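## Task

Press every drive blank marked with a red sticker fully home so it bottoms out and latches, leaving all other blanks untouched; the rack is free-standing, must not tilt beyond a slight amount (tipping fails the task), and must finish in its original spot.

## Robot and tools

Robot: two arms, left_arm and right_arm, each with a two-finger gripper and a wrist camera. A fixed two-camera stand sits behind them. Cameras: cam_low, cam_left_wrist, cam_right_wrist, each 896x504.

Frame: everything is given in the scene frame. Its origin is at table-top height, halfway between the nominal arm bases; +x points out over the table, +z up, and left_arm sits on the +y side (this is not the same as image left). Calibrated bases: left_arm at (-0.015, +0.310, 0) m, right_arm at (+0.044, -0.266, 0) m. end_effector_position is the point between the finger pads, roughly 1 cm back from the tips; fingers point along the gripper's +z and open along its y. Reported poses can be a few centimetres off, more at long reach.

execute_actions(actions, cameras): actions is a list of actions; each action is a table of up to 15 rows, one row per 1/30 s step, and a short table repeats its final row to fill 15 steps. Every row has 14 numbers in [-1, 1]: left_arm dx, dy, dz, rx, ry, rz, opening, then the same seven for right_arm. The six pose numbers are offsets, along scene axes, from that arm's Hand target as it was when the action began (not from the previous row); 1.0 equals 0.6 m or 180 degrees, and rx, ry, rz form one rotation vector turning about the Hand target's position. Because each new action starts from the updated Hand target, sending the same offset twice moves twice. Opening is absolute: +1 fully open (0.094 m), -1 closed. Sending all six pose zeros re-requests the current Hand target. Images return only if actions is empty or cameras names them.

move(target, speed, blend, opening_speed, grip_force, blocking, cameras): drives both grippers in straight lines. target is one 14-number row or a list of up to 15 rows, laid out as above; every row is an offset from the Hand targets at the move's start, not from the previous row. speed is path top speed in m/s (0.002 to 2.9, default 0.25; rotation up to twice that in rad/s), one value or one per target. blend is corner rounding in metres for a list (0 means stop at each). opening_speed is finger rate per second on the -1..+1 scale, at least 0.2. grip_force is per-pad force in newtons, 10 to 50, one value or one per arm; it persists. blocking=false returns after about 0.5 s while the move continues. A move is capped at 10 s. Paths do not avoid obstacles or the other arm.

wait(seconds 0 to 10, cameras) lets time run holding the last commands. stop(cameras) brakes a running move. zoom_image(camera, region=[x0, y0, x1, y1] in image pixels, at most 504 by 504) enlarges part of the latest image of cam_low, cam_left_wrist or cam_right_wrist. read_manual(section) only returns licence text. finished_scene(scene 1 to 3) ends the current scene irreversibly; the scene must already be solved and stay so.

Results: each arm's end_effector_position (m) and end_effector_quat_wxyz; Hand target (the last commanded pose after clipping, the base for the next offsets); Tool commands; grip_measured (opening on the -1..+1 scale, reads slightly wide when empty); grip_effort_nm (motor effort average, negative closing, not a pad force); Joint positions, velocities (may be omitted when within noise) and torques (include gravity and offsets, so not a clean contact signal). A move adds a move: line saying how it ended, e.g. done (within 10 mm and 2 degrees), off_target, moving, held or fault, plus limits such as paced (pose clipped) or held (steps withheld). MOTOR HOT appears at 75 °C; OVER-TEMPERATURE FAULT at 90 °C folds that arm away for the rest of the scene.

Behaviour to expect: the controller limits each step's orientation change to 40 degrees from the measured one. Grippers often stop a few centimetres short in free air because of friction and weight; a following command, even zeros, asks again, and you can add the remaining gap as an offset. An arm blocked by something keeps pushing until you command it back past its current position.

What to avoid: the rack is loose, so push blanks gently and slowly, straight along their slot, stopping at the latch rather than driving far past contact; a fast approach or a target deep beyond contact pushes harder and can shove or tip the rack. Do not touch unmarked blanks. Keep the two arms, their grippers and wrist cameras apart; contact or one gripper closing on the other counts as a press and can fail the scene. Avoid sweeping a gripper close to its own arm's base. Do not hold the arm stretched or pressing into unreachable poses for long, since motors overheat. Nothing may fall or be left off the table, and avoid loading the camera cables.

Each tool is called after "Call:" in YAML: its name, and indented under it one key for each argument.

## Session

Call:
execute_actions:
  actions: []

Call:
zoom_image:
  camera: "cam_low"
  region: [370, 20, 500, 150]

Scene clock: 0.00 s.
left_arm: end_effector_position=(+0.2148, +0.3876, +0.0992) grip_measured=+1.000 grip_effort_nm=n/a end_effector_quat_wxyz=(+0.425, -0.238, +0.872, +0.040) | right_arm: end_effector_position=(+0.3073, -0.2564, +0.1244) grip_measured=+1.000 grip_effort_nm=n/a end_effector_quat_wxyz=(+0.536, -0.127, +0.834, -0.028)
Joint positions: left_arm=[0.294 0.568 0.32 -0.444 -0.068 -0.23 0.094] | right_arm=[-0.07 0.478 0.202 -0.166 -0.159 -0.278 0.094]
Joint velocities: within noise
Joint torques (N m): no reading
Heat: left arm: 22 °C; right arm: 23 °C.
Hand target: left_arm +0.2169, +0.3892, +0.1061; +0.434, -0.237, +0.868, +0.043 | right_arm +0.3069, -0.2552, +0.1264; +0.538, -0.126, +0.833, -0.025
Tool commands: left_gripper/opening=+1.0 right_gripper/opening=+1.0
camera_calibration:
cam_left_wrist: T_world_to_cam=[[0.436398, -0.89014, 0.131177, 0.237546], [-0.794399, -0.449638, -0.408358, 0.41944], [0.422478, 0.0739993, -0.903347, 0.0600707], [0, 0, 0, 1]] pos_world=[0.20416, 0.3956, 0.194386]
cam_right_wrist: T_world_to_cam=[[0.186611, -0.969601, 0.158272, -0.326526], [-0.744661, -0.244683, -0.620975, 0.281312], [0.640825, -0.00197793, -0.767685, -0.011278], [0, 0, 0, 1]] pos_world=[0.277643, -0.24779, 0.21771]

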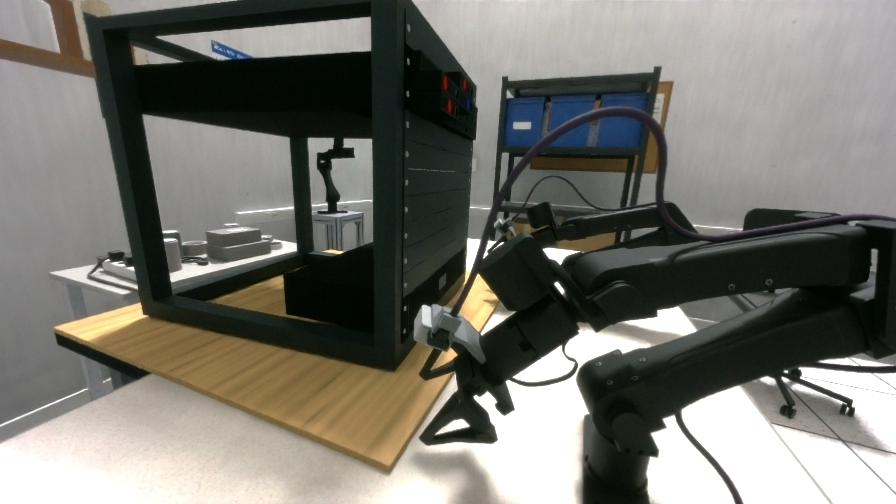

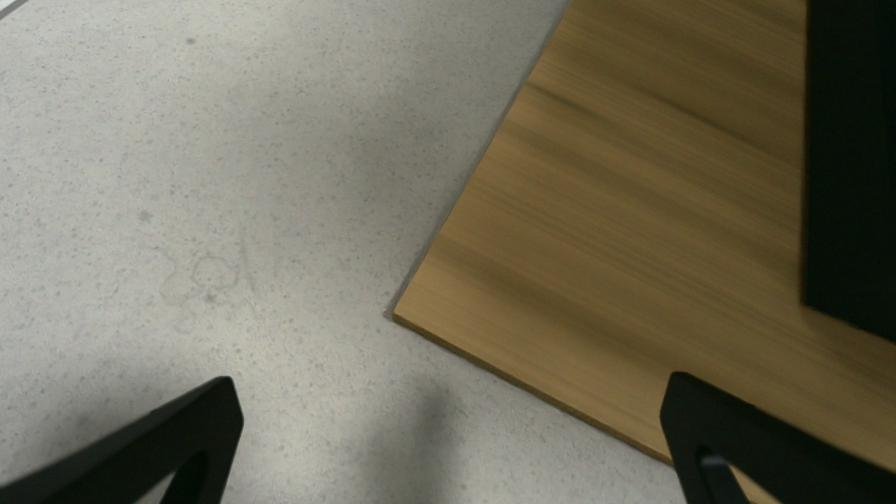

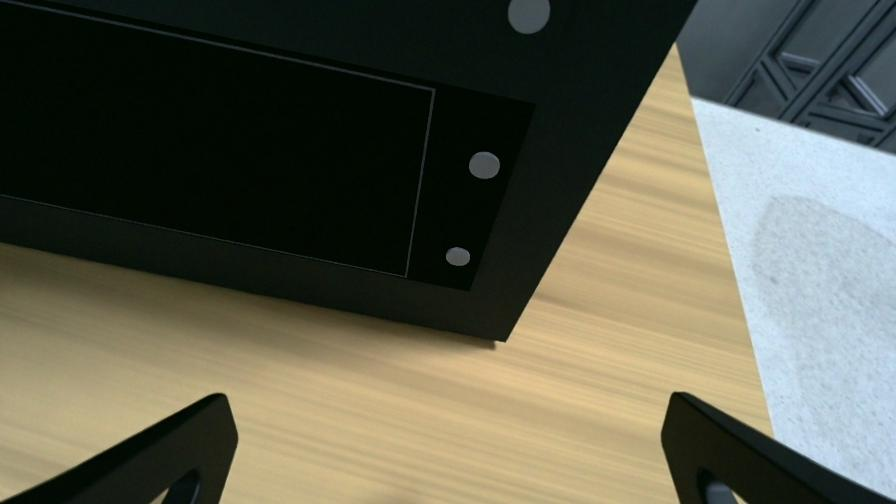

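Scaled by 3.877 from the camera's 896x504 image, which has a finer 1280x720 frame.

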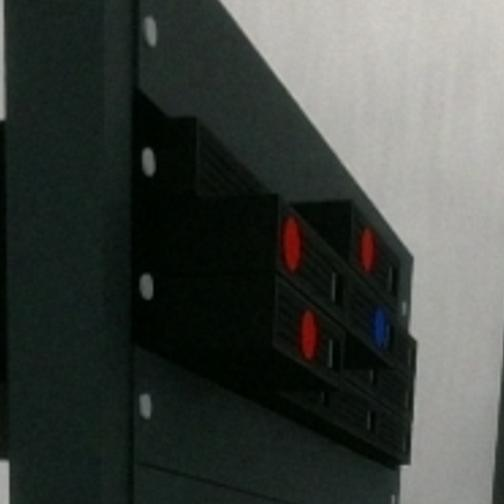

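Call:
move:
  target: [-0.028,-0.398,0.69,0.0899,-0.201,-0.1298,-1,-0.145,0.225,0.673,0.0689,-0.1345,-0.046,-1]
  speed: 0.3
  cameras: ["all"]

Call:
zoom_image:
  camera: "cam_low"
  region: [370, 20, 500, 150]

Scene clock: 4.57 s.
left_arm: end_effector_position=(+0.1999, +0.1423, +0.5153) grip_measured=-0.997 grip_effort_nm=-0.16 end_effector_quat_wxyz=(+0.701, +0.024, +0.713, +0.006) | right_arm: end_effector_position=(+0.2209, -0.1144, +0.5256) grip_measured=-0.997 grip_effort_nm=-0.19 end_effector_quat_wxyz=(+0.707, -0.014, +0.707, +0.003)
Joint positions: left_arm=[-1.344 1.13 1.612 -0.56 -1.341 -0.034 0] | right_arm=[1.593 1.082 1.616 -0.568 1.561 0.019 0]
Joint torques (N m): left_arm=[0.4 -2.91 3.93 1.8 -0.28 0.05] | right_arm=[0.5 -1.24 5.96 1.46 0.16 -0.11]
Heat: left arm: 22 °C; right arm: 24 °C.
Hand target: left_arm +0.2001, +0.1504, +0.5202; +0.708, +0.001, +0.707, +0.000 | right_arm +0.2199, -0.1202, +0.5302; +0.707, +0.000, +0.707, +0.001
Off the commanded pose: left_arm 0.009 m, 3 deg | right_arm 0.007 m, 2 deg.
joint sent to its limit (right arm) — joint 5 (wrist yaw), upper limit. The joint targets still meet the commanded pose.
move: off_target (left_arm)
camera_calibration:
cam_left_wrist: T_world_to_cam=[[-0.0352628, -0.997923, -0.0539017, 0.176159], [-0.450894, 0.0640203, -0.890279, 0.573682], [0.891881, -0.00708976, -0.452215, 0.145569], [0, 0, 0, 1]] pos_world=[0.135052, 0.140098, 0.586061]
cam_right_wrist: T_world_to_cam=[[0.0399342, -0.999187, -0.00556809, -0.121021], [-0.430571, -0.0121794, -0.902475, 0.606043], [0.901673, 0.0384371, -0.430707, 0.122233], [0, 0, 0, 1]] pos_world=[0.155563, -0.11824, 0.598912]

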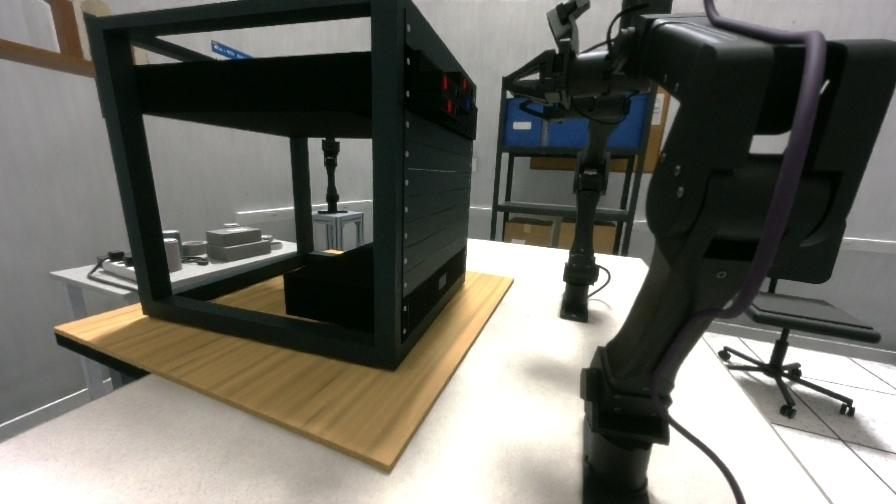

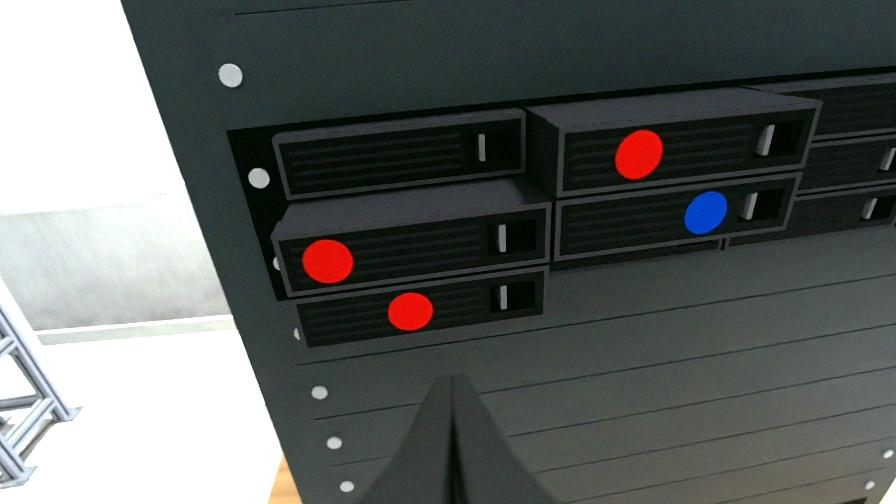

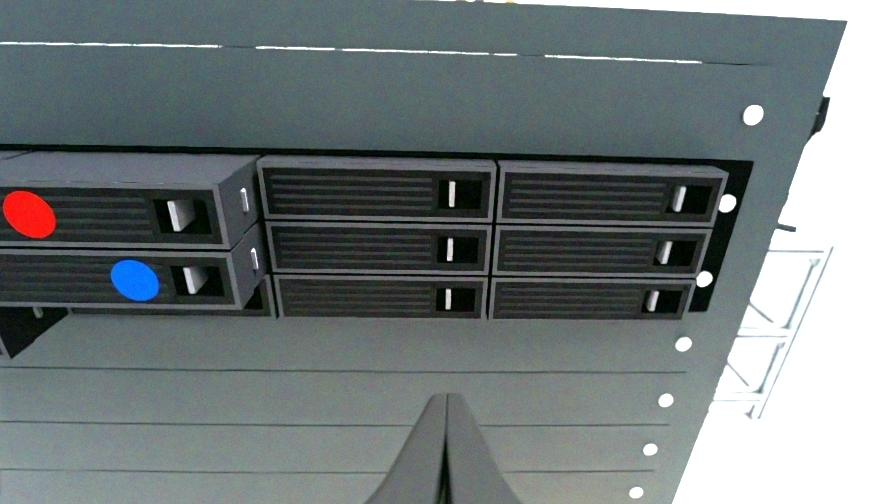

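Scaled by 3.877 from the camera's 896x504 image, which has a finer 1280x720 frame.

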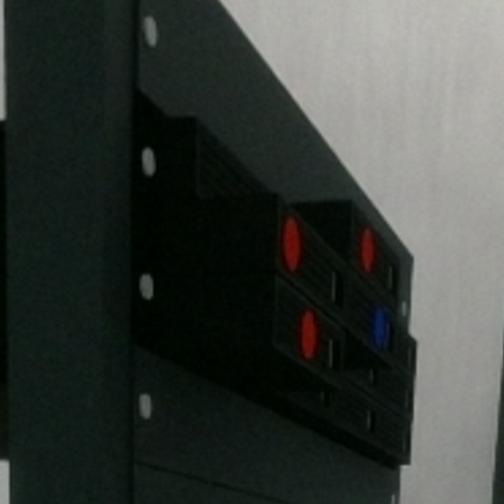

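Call:
move:
  target: [0.092,0.0,-0.017,0,0.033,0.022,-1,0,0,0,0,0,0,-1]
  cameras: ["cam_left_wrist"]

Scene clock: 11.60 s.
left_arm: end_effector_position=(+0.2552, +0.1481, +0.5093) grip_measured=-0.997 grip_effort_nm=-0.16 end_effector_quat_wxyz=(+0.674, -0.023, +0.738, +0.022) | right_arm: end_effector_position=(+0.2209, -0.1144, +0.5256) grip_measured=-0.997 grip_effort_nm=-0.18 end_effector_quat_wxyz=(+0.707, -0.014, +0.707, +0.003)
Joint positions: left_arm=[-1.07 1.267 1.768 -0.72 -1.148 -0.199 0] | right_arm=[1.593 1.082 1.616 -0.568 1.561 0.018 0]
Joint torques (N m): left_arm=[0.59 -2.41 6.82 1.06 -0.06 -0.18] | right_arm=[0.5 -1.25 5.94 1.46 0.16 -0.11]
Heat: left arm: 22 °C; right arm: 25 °C.
Hand target: left_arm +0.2553, +0.1505, +0.5100; +0.670, -0.024, +0.742, +0.024 | right_arm +0.2199, -0.1202, +0.5302; +0.707, +0.000, +0.707, +0.001
Off the commanded pose: left_arm 0.002 m, 1 deg | right_arm 0.007 m, 2 deg.
joint sent to its limit (right arm) — joint 5 (wrist yaw), upper limit. The joint targets still meet the commanded pose.
move: done
camera_calibration:
cam_left_wrist: T_world_to_cam=[[0.0538823, -0.99848, -0.011566, 0.139311], [-0.514906, -0.0178587, -0.857061, 0.604454], [0.855552, 0.0521358, -0.515086, 0.126129], [0, 0, 0, 1]] pos_world=[0.195821, 0.143319, 0.584632]
Images, in order (width x height): cam_left_wrist 896x504.

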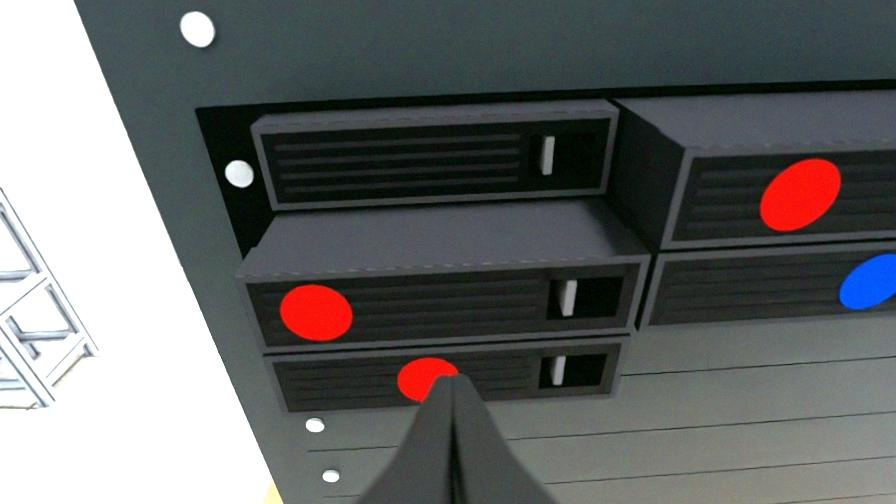

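Call:
move:
  target:
    - [0.05,0.002,-0.01,0,0,0,-1,0,0,0,0,0,0,-1]
    - [0.145,0.008,-0.004,0,0,0,-1,0,0,0,0,0,0,-1]
  blend: 0.003
  speed: [0.1,0.05]
  cameras: ["cam_left_wrist"]

Scene clock: 14.57 s.
left_arm: end_effector_position=(+0.3203, +0.1579, +0.4909) grip_measured=-0.997 grip_effort_nm=-0.16 end_effector_quat_wxyz=(+0.648, +0.004, +0.761, +0.042) | right_arm: end_effector_position=(+0.2209, -0.1144, +0.5256) grip_measured=-0.997 grip_effort_nm=-0.18 end_effector_quat_wxyz=(+0.707, -0.014, +0.707, +0.003)
Joint positions: left_arm=[-0.782 1.353 1.798 -0.686 -0.849 -0.112 0] | right_arm=[1.593 1.082 1.616 -0.568 1.561 0.018 0]
Joint torques (N m): left_arm=[4.57 -0.61 7.46 2.77 0.12 0.06] | right_arm=[0.49 -1.25 5.94 1.46 0.16 -0.12]
Heat: left arm: 23 °C; right arm: 25 °C.
Hand target: left_arm +0.3423, +0.1552, +0.5075; +0.670, -0.023, +0.742, +0.024 | right_arm +0.2199, -0.1202, +0.5302; +0.707, +0.000, +0.707, +0.001
Off the commanded pose: left_arm 0.028 m, 5 deg | right_arm 0.007 m, 2 deg.
joint sent to its limit (right arm) — joint 5 (wrist yaw), upper limit. The joint targets still meet the commanded pose.
move: off_target (left_arm)
camera_calibration:
cam_left_wrist: T_world_to_cam=[[0.0360799, -0.996237, -0.078804, 0.183733], [-0.575644, 0.0437412, -0.81653, 0.612289], [0.816904, 0.0748233, -0.5719, 0.0970685], [0, 0, 0, 1]] pos_world=[0.266536, 0.148996, 0.569944]
Images, in order (width x height): cam_left_wrist 896x504.

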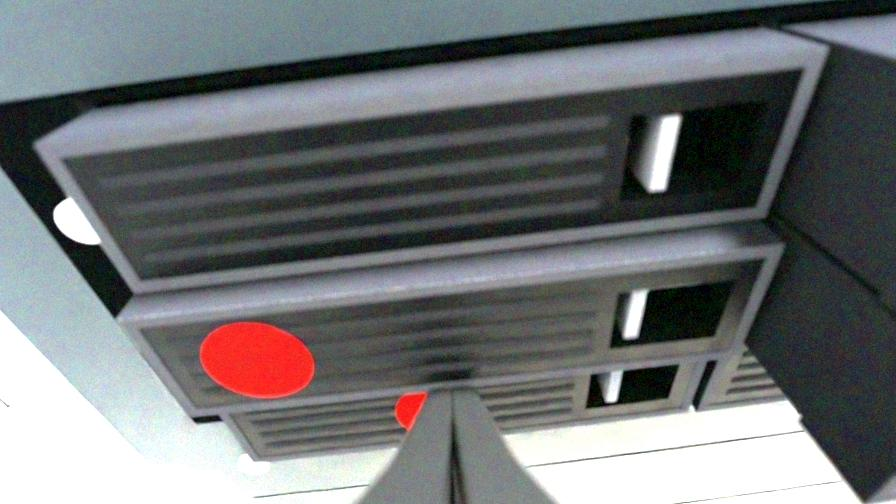

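Call:
move:
  target:
    - [-0.06,0,0.002,0,0,0,-1,0,0,0,0,0,0,-1]
    - [-0.04,0,0.008,0,0,0,-1,0,0,0,0,0,0,-1]
    - [0.05,0.002,0.005,0,0,0,-1,0,0,0,0,0,0,-1]
  blend: [0.008,0.0,0]
  speed: [0.1,0.1,0.05]
  cameras: ["cam_left_wrist"]

Scene clock: 17.90 s.
left_arm: end_effector_position=(+0.3249, +0.1517, +0.4906) grip_measured=-0.997 grip_effort_nm=-0.16 end_effector_quat_wxyz=(+0.633, +0.042, +0.773, +0.014) | right_arm: end_effector_position=(+0.2209, -0.1144, +0.5256) grip_measured=-0.997 grip_effort_nm=-0.18 end_effector_quat_wxyz=(+0.707, -0.014, +0.707, +0.003)
Joint positions: left_arm=[-0.734 1.368 1.853 -0.747 -0.708 -0.097 0] | right_arm=[1.593 1.082 1.616 -0.568 1.561 0.018 0]
Joint torques (N m): left_arm=[7.35 3.02 6.63 3.58 -0.52 0.03] | right_arm=[0.5 -1.24 5.94 1.46 0.16 -0.11]
Heat: left arm: 25 °C; right arm: 25 °C.
Hand target: left_arm +0.3723, +0.1564, +0.5105; +0.670, -0.023, +0.742, +0.024 | right_arm +0.2199, -0.1202, +0.5302; +0.707, +0.000, +0.707, +0.001
Off the commanded pose: left_arm 0.052 m, 9 deg | right_arm 0.007 m, 2 deg.
joint sent to its limit (right arm) — joint 5 (wrist yaw), upper limit. The joint targets still meet the commanded pose.
move: off_target (left_arm); blend cut to 0.0063 m at target 1
camera_calibration:
cam_left_wrist: T_world_to_cam=[[-0.0578073, -0.994793, -0.083939, 0.210093], [-0.601684, 0.10181, -0.792219, 0.602607], [0.79664, 0.00470868, -0.604436, 0.126848], [0, 0, 0, 1]] pos_world=[0.273672, 0.14705, 0.571703]
Images, in order (width x height): cam_left_wrist 896x504.

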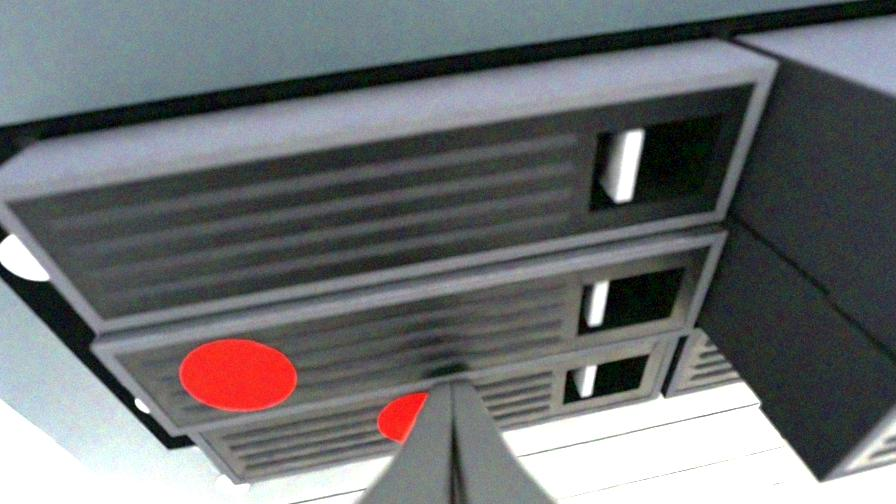

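Call:
move:
  target: [-0.13,-0.005,0.0,0,0,0,-1,0,0,0,0,0,0,-1]
  speed: 0.12
  cameras: ["cam_left_wrist"]

Scene clock: 19.87 s.
left_arm: end_effector_position=(+0.2973, +0.1476, +0.4997) grip_measured=-0.997 grip_effort_nm=-0.16 end_effector_quat_wxyz=(+0.654, +0.004, +0.755, +0.039) | right_arm: end_effector_position=(+0.2209, -0.1144, +0.5256) grip_measured=-0.997 grip_effort_nm=-0.18 end_effector_quat_wxyz=(+0.707, -0.014, +0.707, +0.003)
Joint positions: left_arm=[-0.89 1.343 1.823 -0.726 -0.952 -0.136 0] | right_arm=[1.593 1.082 1.616 -0.568 1.561 0.018 0]
Joint torques (N m): left_arm=[-0.42 -5.56 4.07 2.13 -0.4 -0.16] | right_arm=[0.49 -1.25 5.93 1.47 0.16 -0.11]
Heat: left arm: 26 °C; right arm: 25 °C.
Hand target: left_arm +0.2943, +0.1535, +0.5105; +0.670, -0.024, +0.742, +0.024 | right_arm +0.2199, -0.1202, +0.5302; +0.707, +0.000, +0.707, +0.001
Off the commanded pose: left_arm 0.013 m, 4 deg | right_arm 0.007 m, 2 deg.
joint sent to its limit (right arm) — joint 5 (wrist yaw), upper limit. The joint targets still meet the commanded pose.
move: off_target (left_arm)
camera_calibration:
cam_left_wrist: T_world_to_cam=[[0.0329008, -0.996731, -0.0737903, 0.173419], [-0.561528, 0.0426418, -0.826358, 0.607468], [0.826803, 0.0686232, -0.55829, 0.112919], [0, 0, 0, 1]] pos_world=[0.242043, 0.139199, 0.577824]
Images, in order (width x height): cam_left_wrist 896x504.

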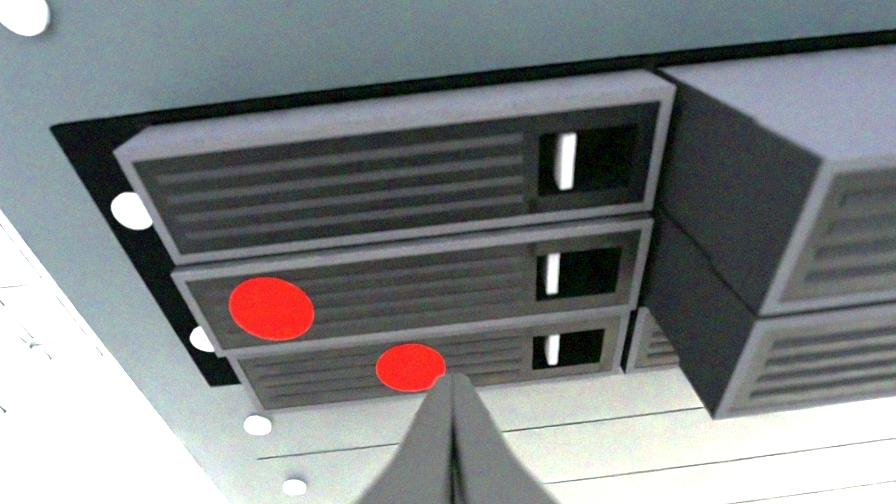

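Call:
move:
  target:
    - [0.03,0,0.016,0,0,0,-1,0,0,0,0,0,0,-1]
    - [0.13,0.004,0.015,0,0,0,-1,0,0,0,0,0,0,-1]
  blend: [0.003,0]
  speed: [0.1,0.06]
  cameras: ["cam_left_wrist"]

Scene clock: 22.97 s.
left_arm: end_effector_position=(+0.3249, +0.1553, +0.5047) grip_measured=-0.997 grip_effort_nm=-0.16 end_effector_quat_wxyz=(+0.639, +0.032, +0.768, +0.016) | right_arm: end_effector_position=(+0.2209, -0.1144, +0.5256) grip_measured=-0.997 grip_effort_nm=-0.18 end_effector_quat_wxyz=(+0.707, -0.014, +0.707, +0.003)
Joint positions: left_arm=[-0.732 1.396 1.93 -0.781 -0.723 -0.098 0] | right_arm=[1.593 1.082 1.616 -0.568 1.561 0.018 0]
Joint torques (N m): left_arm=[7.21 3.12 5.81 3.52 -0.35 0.04] | right_arm=[0.5 -1.25 5.94 1.47 0.16 -0.11]
Heat: left arm: 27 °C; right arm: 25 °C.
Hand target: left_arm +0.3723, +0.1557, +0.5194; +0.669, -0.023, +0.742, +0.024 | right_arm +0.2199, -0.1202, +0.5302; +0.707, +0.000, +0.707, +0.001
Off the commanded pose: left_arm 0.050 m, 8 deg | right_arm 0.007 m, 2 deg.
joint sent to its limit (right arm) — joint 5 (wrist yaw), upper limit. The joint targets still meet the commanded pose.
move: off_target (left_arm)
camera_calibration:
cam_left_wrist: T_world_to_cam=[[-0.0401527, -0.996363, -0.0751633, 0.204997], [-0.591957, 0.0843223, -0.801547, 0.617729], [0.804969, 0.0123091, -0.593189, 0.125836], [0, 0, 0, 1]] pos_world=[0.272606, 0.150614, 0.585192]
Images, in order (width x height): cam_left_wrist 896x504.

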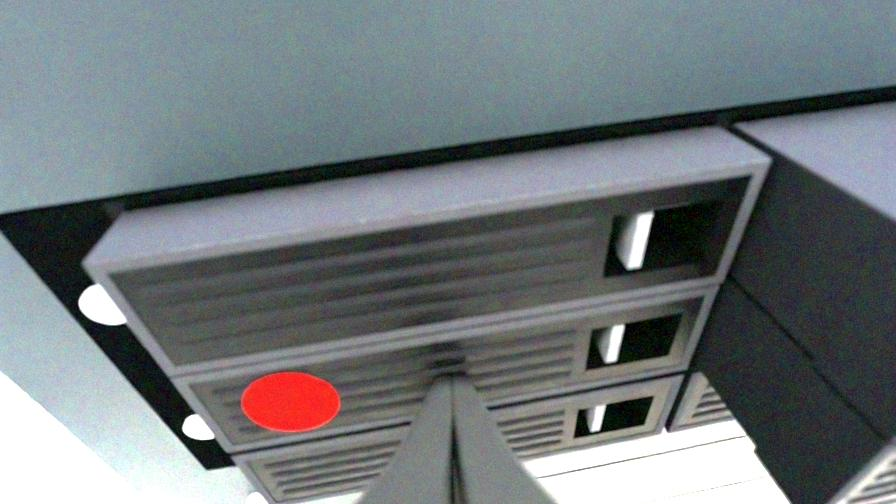

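Call:
move:
  target:
    - [-0.13,-0.006,-0.02,0,-0.03,0,-1,0,0,0,0,0,0,-1]
    - [-0.11,-0.004,-0.06,0,-0.044,0,-1,0,0,0,0,0,0,-1]
  blend: 0.01
  speed: 0.15
  cameras: ["cam_left_wrist"]

Scene clock: 25.63 s.
left_arm: end_effector_position=(+0.3094, +0.1434, +0.4718) grip_measured=-0.997 grip_effort_nm=-0.16 end_effector_quat_wxyz=(+0.705, -0.002, +0.708, +0.031) | right_arm: end_effector_position=(+0.2209, -0.1144, +0.5256) grip_measured=-0.997 grip_effort_nm=-0.19 end_effector_quat_wxyz=(+0.707, -0.014, +0.707, +0.003)
Joint positions: left_arm=[-0.863 1.215 1.412 -0.203 -0.932 0.037 0] | right_arm=[1.593 1.082 1.616 -0.568 1.561 0.018 0]
Joint torques (N m): left_arm=[0.72 -5.67 4.96 2.14 -0.13 0.04] | right_arm=[0.5 -1.24 5.93 1.47 0.16 -0.11]
Heat: left arm: 28 °C; right arm: 25 °C.
Hand target: left_arm +0.3063, +0.1534, +0.4836; +0.719, -0.025, +0.694, +0.023 | right_arm +0.2199, -0.1202, +0.5302; +0.707, +0.000, +0.707, +0.001
Off the commanded pose: left_arm 0.016 m, 4 deg | right_arm 0.007 m, 2 deg.
joint sent to its limit (right arm) — joint 5 (wrist yaw), upper limit. The joint targets still meet the commanded pose.
move: off_target (left_arm)
camera_calibration:
cam_left_wrist: T_world_to_cam=[[0.0365563, -0.997944, -0.0526438, 0.155909], [-0.44143, 0.0311356, -0.896755, 0.589118], [0.896551, 0.0560207, -0.439385, 0.0116949], [0, 0, 0, 1]] pos_world=[0.24387, 0.136591, 0.541641]
Images, in order (width x height): cam_left_wrist 896x504.

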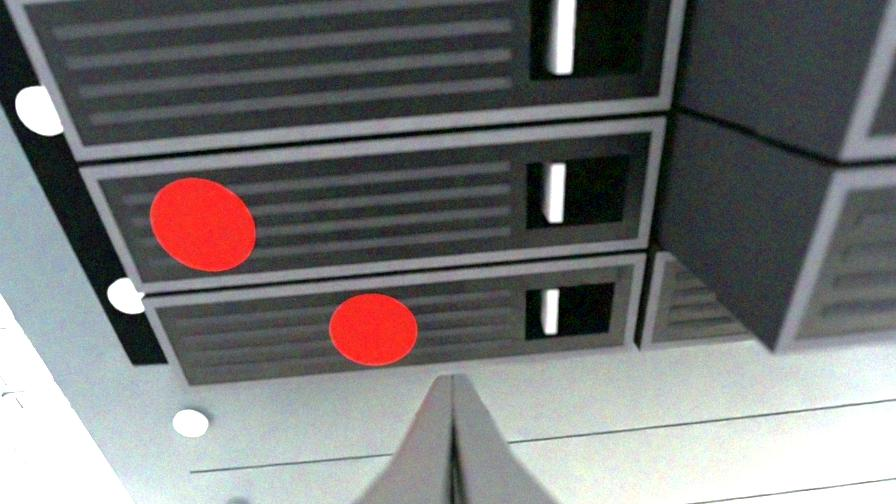

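Call:
move:
  target:
    - [0.03,0,0.012,0,0,0,-1,0,0,0,0,0,0,-1]
    - [0.11,0.002,0.012,0,0,0,-1,0,0,0,0,0,0,-1]
  blend: [0.003,0]
  speed: [0.1,0.06]
  cameras: ["cam_left_wrist"]

Scene clock: 28.33 s.
left_arm: end_effector_position=(+0.3247, +0.1524, +0.4718) grip_measured=-0.997 grip_effort_nm=-0.16 end_effector_quat_wxyz=(+0.690, +0.022, +0.723, +0.033) | right_arm: end_effector_position=(+0.2209, -0.1144, +0.5256) grip_measured=-0.997 grip_effort_nm=-0.18 end_effector_quat_wxyz=(+0.707, -0.014, +0.707, +0.003)
Joint positions: left_arm=[-0.77 1.234 1.477 -0.31 -0.808 0.029 0] | right_arm=[1.593 1.082 1.616 -0.568 1.561 0.018 0]
Joint torques (N m): left_arm=[10.28 4.48 8.4 3.46 0.45 -0.09] | right_arm=[0.5 -1.24 5.94 1.47 0.16 -0.11]
Heat: left arm: 29 °C; right arm: 25 °C.
Hand target: left_arm +0.3723, +0.1546, +0.4908; +0.719, -0.025, +0.694, +0.023 | right_arm +0.2199, -0.1202, +0.5302; +0.707, +0.000, +0.707, +0.001
Off the commanded pose: left_arm 0.051 m, 7 deg | right_arm 0.007 m, 2 deg.
joint sent to its limit (right arm) — joint 5 (wrist yaw), upper limit. The joint targets still meet the commanded pose.
move: off_target (left_arm)
camera_calibration:
cam_left_wrist: T_world_to_cam=[[0.0025732, -0.996076, -0.0884612, 0.191976], [-0.478886, 0.0764308, -0.874544, 0.590392], [0.877873, 0.0446132, -0.47681, 0.0229625], [0, 0, 0, 1]] pos_world=[0.262078, 0.145074, 0.544255]
Images, in order (width x height): cam_left_wrist 896x504.

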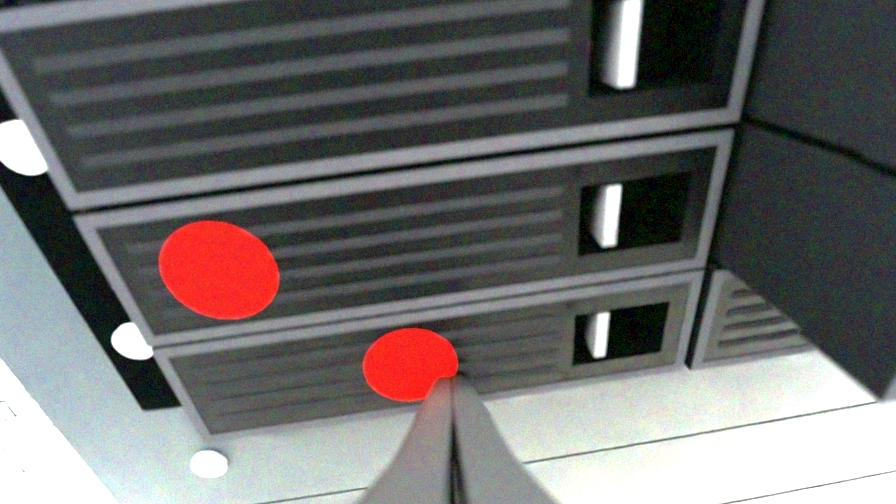

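Call:
move:
  target:
    - [-0.22,-0.006,0.0,0,0,0,-1,0,0,0,0,0,0,-1]
    - [-0.178,-0.183,0.102,0.0146,0.0943,-0.132,-1,0,0,0,0,0,0,-1]
  blend: 0.03
  speed: 0.2
  cameras: ["cam_left_wrist","cam_right_wrist"]

Scene clock: 35.33 s.
left_arm: end_effector_position=(+0.2646, +0.0439, +0.5599) grip_measured=-0.997 grip_effort_nm=-0.16 end_effector_quat_wxyz=(+0.622, +0.135, +0.762, -0.117) | right_arm: end_effector_position=(+0.2209, -0.1144, +0.5256) grip_measured=-0.997 grip_effort_nm=-0.19 end_effector_quat_wxyz=(+0.707, -0.014, +0.707, +0.003)
Joint positions: left_arm=[-1.04 1.824 2.834 -1.269 -0.685 -0.176 0] | right_arm=[1.593 1.082 1.616 -0.568 1.561 0.018 0]
Joint torques (N m): left_arm=[0.58 -5.24 4.05 1.29 -0.03 -0.16] | right_arm=[0.49 -1.25 5.96 1.46 0.16 -0.11]
Heat: left arm: 29 °C; right arm: 26 °C.
Hand target: left_arm +0.2656, +0.0447, +0.5519; +0.599, +0.138, +0.781, -0.106 | right_arm +0.2199, -0.1202, +0.5302; +0.707, +0.000, +0.707, +0.001
Off the commanded pose: left_arm 0.008 m, 4 deg | right_arm 0.007 m, 2 deg.
joint sent to its limit (right arm) — joint 5 (wrist yaw), upper limit. The joint targets still meet the commanded pose.
move: off_target (left_arm)
camera_calibration:
cam_left_wrist: T_world_to_cam=[[-0.362762, -0.931881, 0.00131605, 0.135426], [-0.565037, 0.218834, -0.795515, 0.619231], [0.741038, -0.289326, -0.605932, 0.245734], [0, 0, 0, 1]] pos_world=[0.216918, 0.0617899, 0.641328]
cam_right_wrist: T_world_to_cam=[[0.0398844, -0.999196, -0.00400291, -0.12185], [-0.430496, -0.0135684, -0.90249, 0.60588], [0.901711, 0.0377186, -0.430691, 0.12213], [0, 0, 0, 1]] pos_world=[0.155563, -0.118138, 0.598914]
Images, in order (width x height): cam_left_wrist 896x504, cam_right_wrist 896x504.

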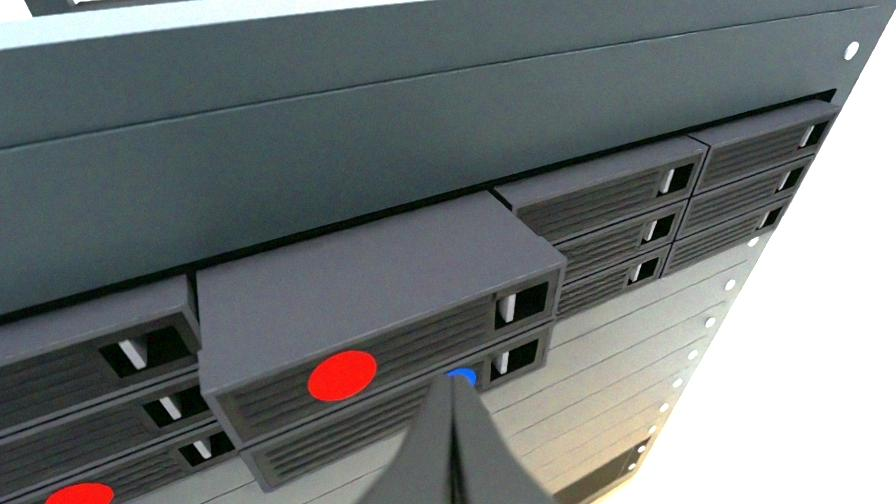

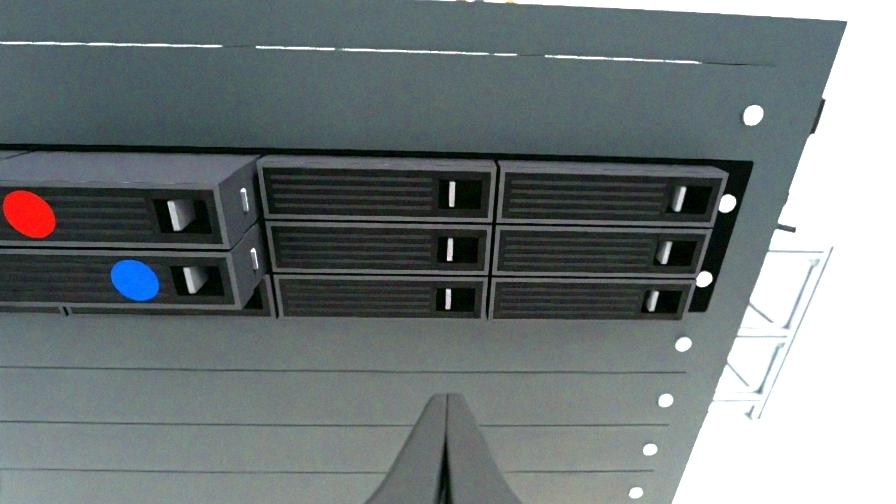

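Call:
move:
  target: [0.03,0.003,-0.025,0,0,0,-1,0,0,0,0,0,0,-1]
  speed: 0.1
  cameras: ["cam_left_wrist"]

Scene clock: 39.67 s.
left_arm: end_effector_position=(+0.2858, +0.0415, +0.5226) grip_measured=-0.997 grip_effort_nm=-0.16 end_effector_quat_wxyz=(+0.584, +0.154, +0.792, -0.085) | right_arm: end_effector_position=(+0.2209, -0.1144, +0.5256) grip_measured=-0.997 grip_effort_nm=-0.19 end_effector_quat_wxyz=(+0.707, -0.014, +0.707, +0.003)
Joint positions: left_arm=[-0.971 1.797 2.684 -1.269 -0.62 -0.182 0] | right_arm=[1.593 1.082 1.616 -0.568 1.561 0.018 0]
Joint torques (N m): left_arm=[0.42 -8.81 2.65 2.15 -0.09 -0.11] | right_arm=[0.49 -1.24 5.93 1.46 0.16 -0.11]
Heat: left arm: 28 °C; right arm: 26 °C.
Hand target: left_arm +0.2836, +0.0465, +0.5369; +0.599, +0.138, +0.781, -0.106 | right_arm +0.2199, -0.1202, +0.5302; +0.707, +0.000, +0.707, +0.001
Off the commanded pose: left_arm 0.015 m, 4 deg | right_arm 0.007 m, 2 deg.
joint sent to its limit (right arm) — joint 5 (wrist yaw), upper limit. The joint targets still meet the commanded pose.
move: off_target (left_arm)
camera_calibration:
cam_left_wrist: T_world_to_cam=[[-0.356152, -0.93294, -0.0527162, 0.167326], [-0.630803, 0.281665, -0.723016, 0.580313], [0.689379, -0.22425, -0.688817, 0.262095], [0, 0, 0, 1]] pos_world=[0.244974, 0.051426, 0.608932]
Images, in order (width x height): cam_left_wrist 896x504.

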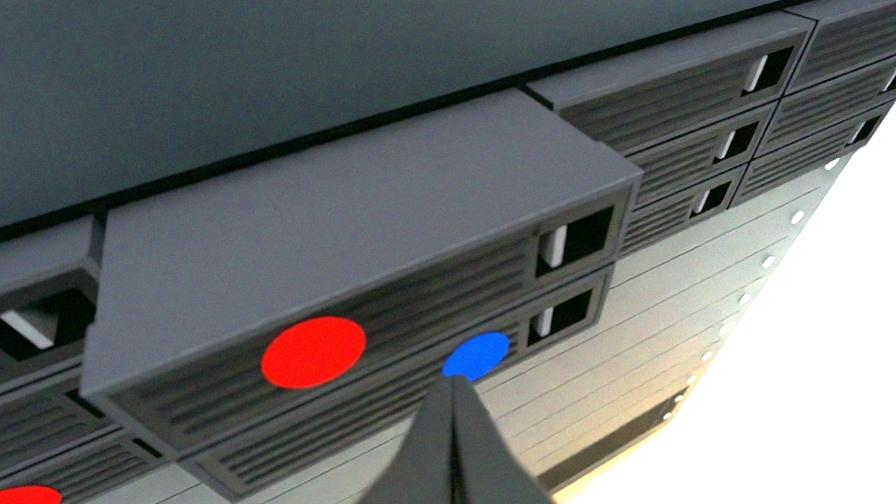

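Call:
move:
  target: [0.0,0.0,0.026,0,0,0,-1,0,0,0,0,0,0,-1]
  speed: 0.1

Scene clock: 41.37 s.
left_arm: end_effector_position=(+0.2821, +0.0464, +0.5545) grip_measured=-0.997 grip_effort_nm=-0.16 end_effector_quat_wxyz=(+0.616, +0.131, +0.768, -0.119) | right_arm: end_effector_position=(+0.2209, -0.1144, +0.5256) grip_measured=-0.997 grip_effort_nm=-0.19 end_effector_quat_wxyz=(+0.707, -0.014, +0.707, +0.003)
Joint positions: left_arm=[-0.971 1.848 2.853 -1.269 -0.617 -0.178 0] | right_arm=[1.593 1.082 1.616 -0.568 1.561 0.018 0]
Joint torques (N m): left_arm=[0.5 -5.75 3.92 1.6 -0.02 0.07] | right_arm=[0.5 -1.25 5.94 1.46 0.16 -0.12]
Heat: left arm: 28 °C; right arm: 26 °C.
Hand target: left_arm +0.2836, +0.0465, +0.5524; +0.599, +0.138, +0.781, -0.106 | right_arm +0.2199, -0.1202, +0.5302; +0.707, +0.000, +0.707, +0.001
Off the commanded pose: left_arm 0.003 m, 3 deg | right_arm 0.007 m, 2 deg.
elbow stopped short (left arm): the move would have taken joint 3 (elbow) straighter than the controller allows.
joint sent to its limit (right arm) — joint 5 (wrist yaw), upper limit. The joint targets still meet the commanded pose.
move: off_target (left_arm)

Call:
move:
  target: [0.0,0.0,-0.016,-0.0133,-0.0366,0,-1,0,0,0,0,0,0,-1]
  speed: 0.1

Scene clock: 45.70 s.
left_arm: end_effector_position=(+0.2856, +0.0400, +0.5259) grip_measured=-0.997 grip_effort_nm=-0.16 end_effector_quat_wxyz=(+0.625, +0.149, +0.759, -0.103) | right_arm: end_effector_position=(+0.2209, -0.1144, +0.5256) grip_measured=-0.997 grip_effort_nm=-0.19 end_effector_quat_wxyz=(+0.707, -0.014, +0.707, +0.003)
Joint positions: left_arm=[-0.976 1.574 2.223 -0.895 -0.627 -0.115 0] | right_arm=[1.593 1.082 1.616 -0.568 1.561 0.018 0]
Joint torques (N m): left_arm=[-0.24 -7.66 3.67 2.34 -0.29 0.06] | right_arm=[0.49 -1.25 5.93 1.47 0.16 -0.11]
Heat: left arm: 28 °C; right arm: 26 °C.
Hand target: left_arm +0.2836, +0.0465, +0.5428; +0.646, +0.131, +0.743, -0.114 | right_arm +0.2199, -0.1202, +0.5302; +0.707, +0.000, +0.707, +0.001
Off the commanded pose: left_arm 0.018 m, 4 deg | right_arm 0.007 m, 2 deg.
joint sent to its limit (right arm) — joint 5 (wrist yaw), upper limit. The joint targets still meet the commanded pose.
move: off_target (left_arm)

Call:
move:
  target: [0.0,0.003,0.016,0,0,0,-1,0,0,0,0,0,0,-1]
  speed: 0.1
  cameras: ["cam_left_wrist"]

Scene clock: 47.40 s.
left_arm: end_effector_position=(+0.2823, +0.0450, +0.5477) grip_measured=-0.997 grip_effort_nm=-0.16 end_effector_quat_wxyz=(+0.641, +0.137, +0.746, -0.118) | right_arm: end_effector_position=(+0.2209, -0.1144, +0.5256) grip_measured=-0.997 grip_effort_nm=-0.18 end_effector_quat_wxyz=(+0.707, -0.014, +0.707, +0.003)
Joint positions: left_arm=[-0.976 1.587 2.296 -0.895 -0.627 -0.11 0] | right_arm=[1.593 1.082 1.616 -0.568 1.561 0.018 0]
Joint torques (N m): left_arm=[0.25 -4.96 5.83 1.75 -0.21 0.08] | right_arm=[0.49 -1.26 5.94 1.47 0.16 -0.11]
Heat: left arm: 28 °C; right arm: 26 °C.
Hand target: left_arm +0.2836, +0.0484, +0.5525; +0.646, +0.131, +0.743, -0.114 | right_arm +0.2199, -0.1202, +0.5302; +0.707, +0.000, +0.707, +0.001
Off the commanded pose: left_arm 0.006 m, 1 deg | right_arm 0.007 m, 2 deg.
joint sent to its limit (right arm) — joint 5 (wrist yaw), upper limit. The joint targets still meet the commanded pose.
move: done
camera_calibration:
cam_left_wrist: T_world_to_cam=[[-0.366493, -0.930378, -0.00892408, 0.149511], [-0.524004, 0.214322, -0.824309, 0.623699], [0.768832, -0.297427, -0.56607, 0.196226], [0, 0, 0, 1]] pos_world=[0.23075, 0.0637925, 0.626532]
Images, in order (width x height): cam_left_wrist 896x504.

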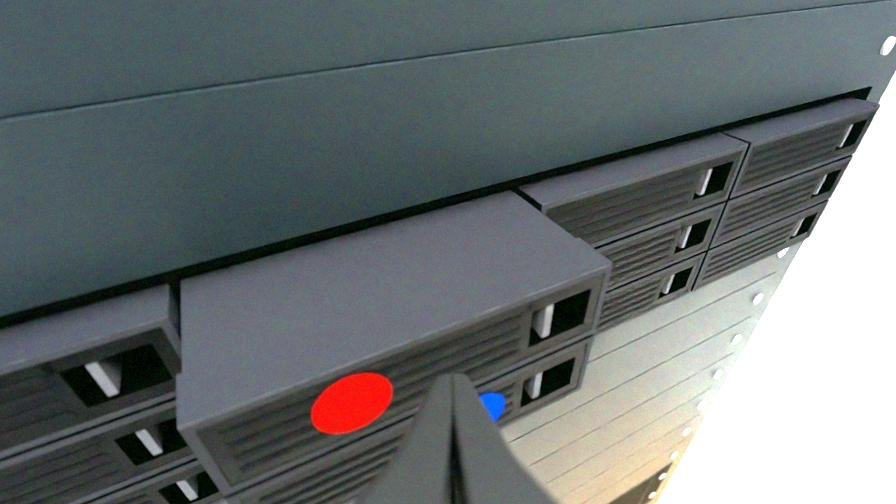

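Call:
move:
  target: [0.045,0.0,-0.004,0,0,0,-1,0,0,0,0,0,0,-1]
  speed: 0.06
  cameras: ["cam_left_wrist"]

Scene clock: 49.40 s.
left_arm: end_effector_position=(+0.3088, +0.0489, +0.5391) grip_measured=-0.997 grip_effort_nm=-0.16 end_effector_quat_wxyz=(+0.635, +0.137, +0.753, -0.105) | right_arm: end_effector_position=(+0.2209, -0.1144, +0.5256) grip_measured=-0.997 grip_effort_nm=-0.18 end_effector_quat_wxyz=(+0.707, -0.014, +0.707, +0.003)
Joint positions: left_arm=[-0.89 1.629 2.319 -0.895 -0.559 -0.093 0] | right_arm=[1.593 1.082 1.616 -0.568 1.561 0.018 0]
Joint torques (N m): left_arm=[0.53 -5.44 6.22 2.06 0.02 0.07] | right_arm=[0.49 -1.25 5.93 1.47 0.16 -0.11]
Heat: left arm: 28 °C; right arm: 26 °C.
Hand target: left_arm +0.3105, +0.0485, +0.5502; +0.646, +0.131, +0.743, -0.114 | right_arm +0.2199, -0.1202, +0.5302; +0.707, +0.000, +0.707, +0.001
Off the commanded pose: left_arm 0.011 m, 2 deg | right_arm 0.007 m, 2 deg.
joint sent to its limit (right arm) — joint 5 (wrist yaw), upper limit. The joint targets still meet the commanded pose.
move: off_target (left_arm)
camera_calibration:
cam_left_wrist: T_world_to_cam=[[-0.350674, -0.936161, -0.0251257, 0.166911], [-0.540606, 0.224266, -0.810833, 0.627011], [0.764705, -0.270755, -0.584738, 0.18222], [0, 0, 0, 1]] pos_world=[0.258153, 0.064975, 0.619146]
Images, in order (width x height): cam_left_wrist 896x504.

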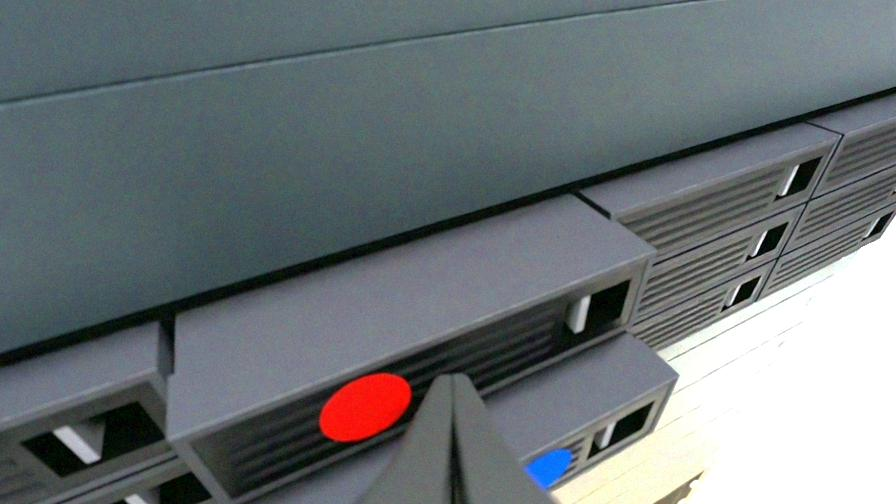

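Call:
move:
  target: [0.045,0.002,0.007,0,0,0,-1,0,0,0,0,0,0,-1]
  speed: 0.06
  cameras: ["cam_left_wrist"]

Scene clock: 51.03 s.
left_arm: end_effector_position=(+0.3304, +0.0482, +0.5531) grip_measured=-0.997 grip_effort_nm=-0.16 end_effector_quat_wxyz=(+0.643, +0.133, +0.745, -0.122) | right_arm: end_effector_position=(+0.2209, -0.1144, +0.5256) grip_measured=-0.997 grip_effort_nm=-0.18 end_effector_quat_wxyz=(+0.707, -0.014, +0.707, +0.003)
Joint positions: left_arm=[-0.818 1.719 2.468 -0.912 -0.47 -0.084 0] | right_arm=[1.593 1.082 1.616 -0.568 1.561 0.018 0]
Joint torques (N m): left_arm=[1.4 -5.11 5.82 1.85 -0.05 0.06] | right_arm=[0.47 -1.24 5.94 1.46 0.16 -0.12]
Heat: left arm: 28 °C; right arm: 26 °C.
Hand target: left_arm +0.3376, +0.0496, +0.5543; +0.646, +0.131, +0.743, -0.114 | right_arm +0.2199, -0.1202, +0.5302; +0.707, +0.000, +0.707, +0.001
Off the commanded pose: left_arm 0.007 m, 1 deg | right_arm 0.007 m, 2 deg.
joint sent to its limit (right arm) — joint 5 (wrist yaw), upper limit. The joint targets still meet the commanded pose.
move: done
camera_calibration:
cam_left_wrist: T_world_to_cam=[[-0.365846, -0.930675, 0.000441851, 0.164749], [-0.522838, 0.205133, -0.827382, 0.654391], [0.769933, -0.302925, -0.56164, 0.160742], [0, 0, 0, 1]] pos_world=[0.278652, 0.0677829, 0.631638]
Images, in order (width x height): cam_left_wrist 896x504.

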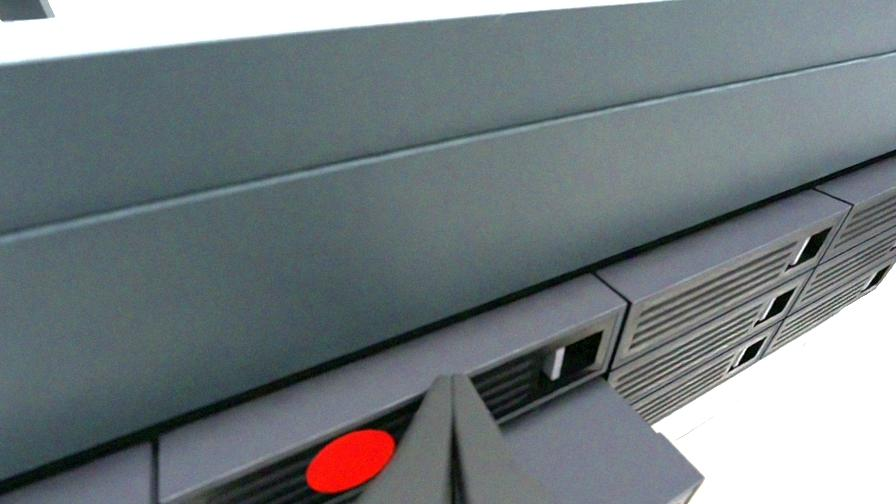

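Call:
move:
  target:
    - [-0.045,0.0,0.0,0,0,0,-1,0,0,0,0,0,0,-1]
    - [-0.045,0,-0.016,0,0,0,-1,0,0,0,0,0,0,-1]
  blend: 0
  speed: 0.1
  cameras: ["cam_left_wrist"]

Scene clock: 53.43 s.
left_arm: end_effector_position=(+0.3126, +0.0445, +0.5372) grip_measured=-0.997 grip_effort_nm=-0.16 end_effector_quat_wxyz=(+0.636, +0.146, +0.750, -0.110) | right_arm: end_effector_position=(+0.2209, -0.1144, +0.5256) grip_measured=-0.997 grip_effort_nm=-0.18 end_effector_quat_wxyz=(+0.707, -0.014, +0.707, +0.003)
Joint positions: left_arm=[-0.878 1.626 2.294 -0.863 -0.53 -0.078 0] | right_arm=[1.593 1.082 1.616 -0.568 1.561 0.018 0]
Joint torques (N m): left_arm=[-0.39 -7.68 3.22 2.09 -0.25 -0.1] | right_arm=[0.49 -1.25 5.96 1.47 0.16 -0.12]
Heat: left arm: 28 °C; right arm: 26 °C.
Hand target: left_arm +0.3106, +0.0496, +0.5447; +0.646, +0.131, +0.743, -0.114 | right_arm +0.2199, -0.1202, +0.5302; +0.707, +0.000, +0.707, +0.001
Off the commanded pose: left_arm 0.009 m, 2 deg | right_arm 0.007 m, 2 deg.
joint sent to its limit (right arm) — joint 5 (wrist yaw), upper limit. The joint targets still meet the commanded pose.
move: done
camera_calibration:
cam_left_wrist: T_world_to_cam=[[-0.368509, -0.929127, -0.0303996, 0.172217], [-0.53098, 0.237213, -0.813504, 0.626363], [0.76306, -0.283642, -0.580764, 0.175881], [0, 0, 0, 1]] pos_world=[0.261842, 0.0613171, 0.61693]
Images, in order (width x height): cam_left_wrist 896x504.

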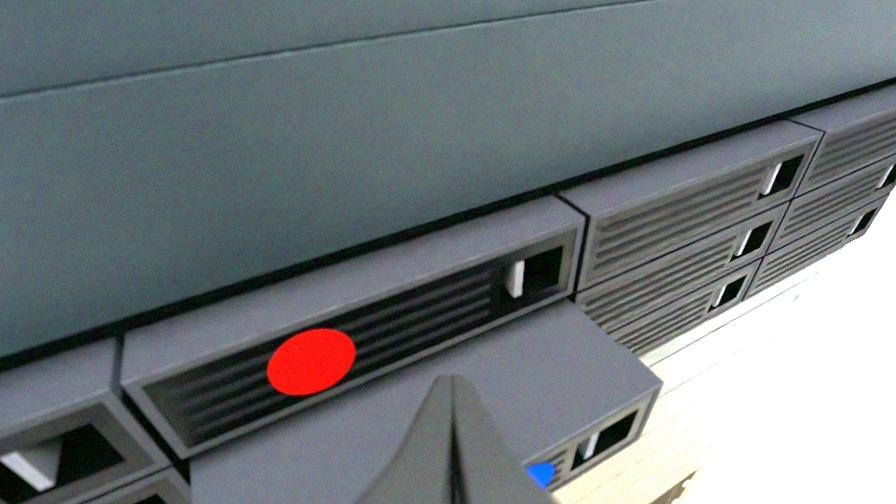

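Call:
move:
  target:
    - [0.03,0.004,0.003,0,0,0,-1,0,0,0,0,0,0,-1]
    - [0.105,0.01,-0.004,0,0,0,-1,0,0,0,0,0,0,-1]
  blend: 0.003
  speed: 0.06
  cameras: ["cam_left_wrist"]

Scene clock: 56.13 s.
left_arm: end_effector_position=(+0.3317, +0.0571, +0.5432) grip_measured=-0.997 grip_effort_nm=-0.16 end_effector_quat_wxyz=(+0.626, +0.162, +0.749, -0.143) | right_arm: end_effector_position=(+0.2209, -0.1144, +0.5256) grip_measured=-0.997 grip_effort_nm=-0.19 end_effector_quat_wxyz=(+0.707, -0.014, +0.707, +0.003)
Joint positions: left_arm=[-0.743 1.655 2.37 -0.899 -0.323 -0.07 0] | right_arm=[1.593 1.082 1.616 -0.568 1.561 0.018 0]
Joint torques (N m): left_arm=[4.4 -0.55 4.67 2.86 -0.53 0.07] | right_arm=[0.49 -1.25 5.94 1.47 0.16 -0.11]
Heat: left arm: 29 °C; right arm: 26 °C.
Hand target: left_arm +0.3736, +0.0557, +0.5423; +0.646, +0.131, +0.743, -0.114 | right_arm +0.2199, -0.1202, +0.5302; +0.707, +0.000, +0.707, +0.001
Off the commanded pose: left_arm 0.042 m, 5 deg | right_arm 0.007 m, 2 deg.
joint sent to its limit (right arm) — joint 5 (wrist yaw), upper limit. The joint targets still meet the commanded pose.
move: off_target (left_arm)
camera_calibration:
cam_left_wrist: T_world_to_cam=[[-0.432599, -0.901584, 0.00194059, 0.193267], [-0.529327, 0.252239, -0.810055, 0.635127], [0.729843, -0.351456, -0.586351, 0.186367], [0, 0, 0, 1]] pos_world=[0.283778, 0.0795428, 0.623389]
Images, in order (width x height): cam_left_wrist 896x504.

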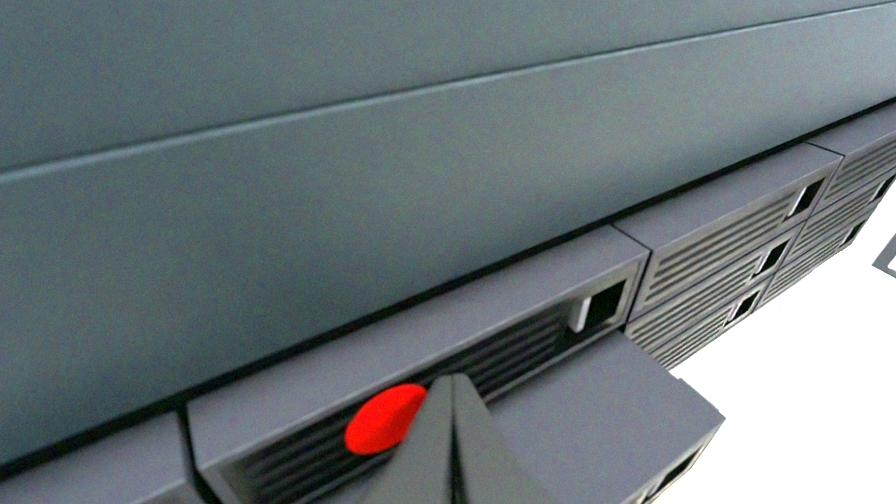

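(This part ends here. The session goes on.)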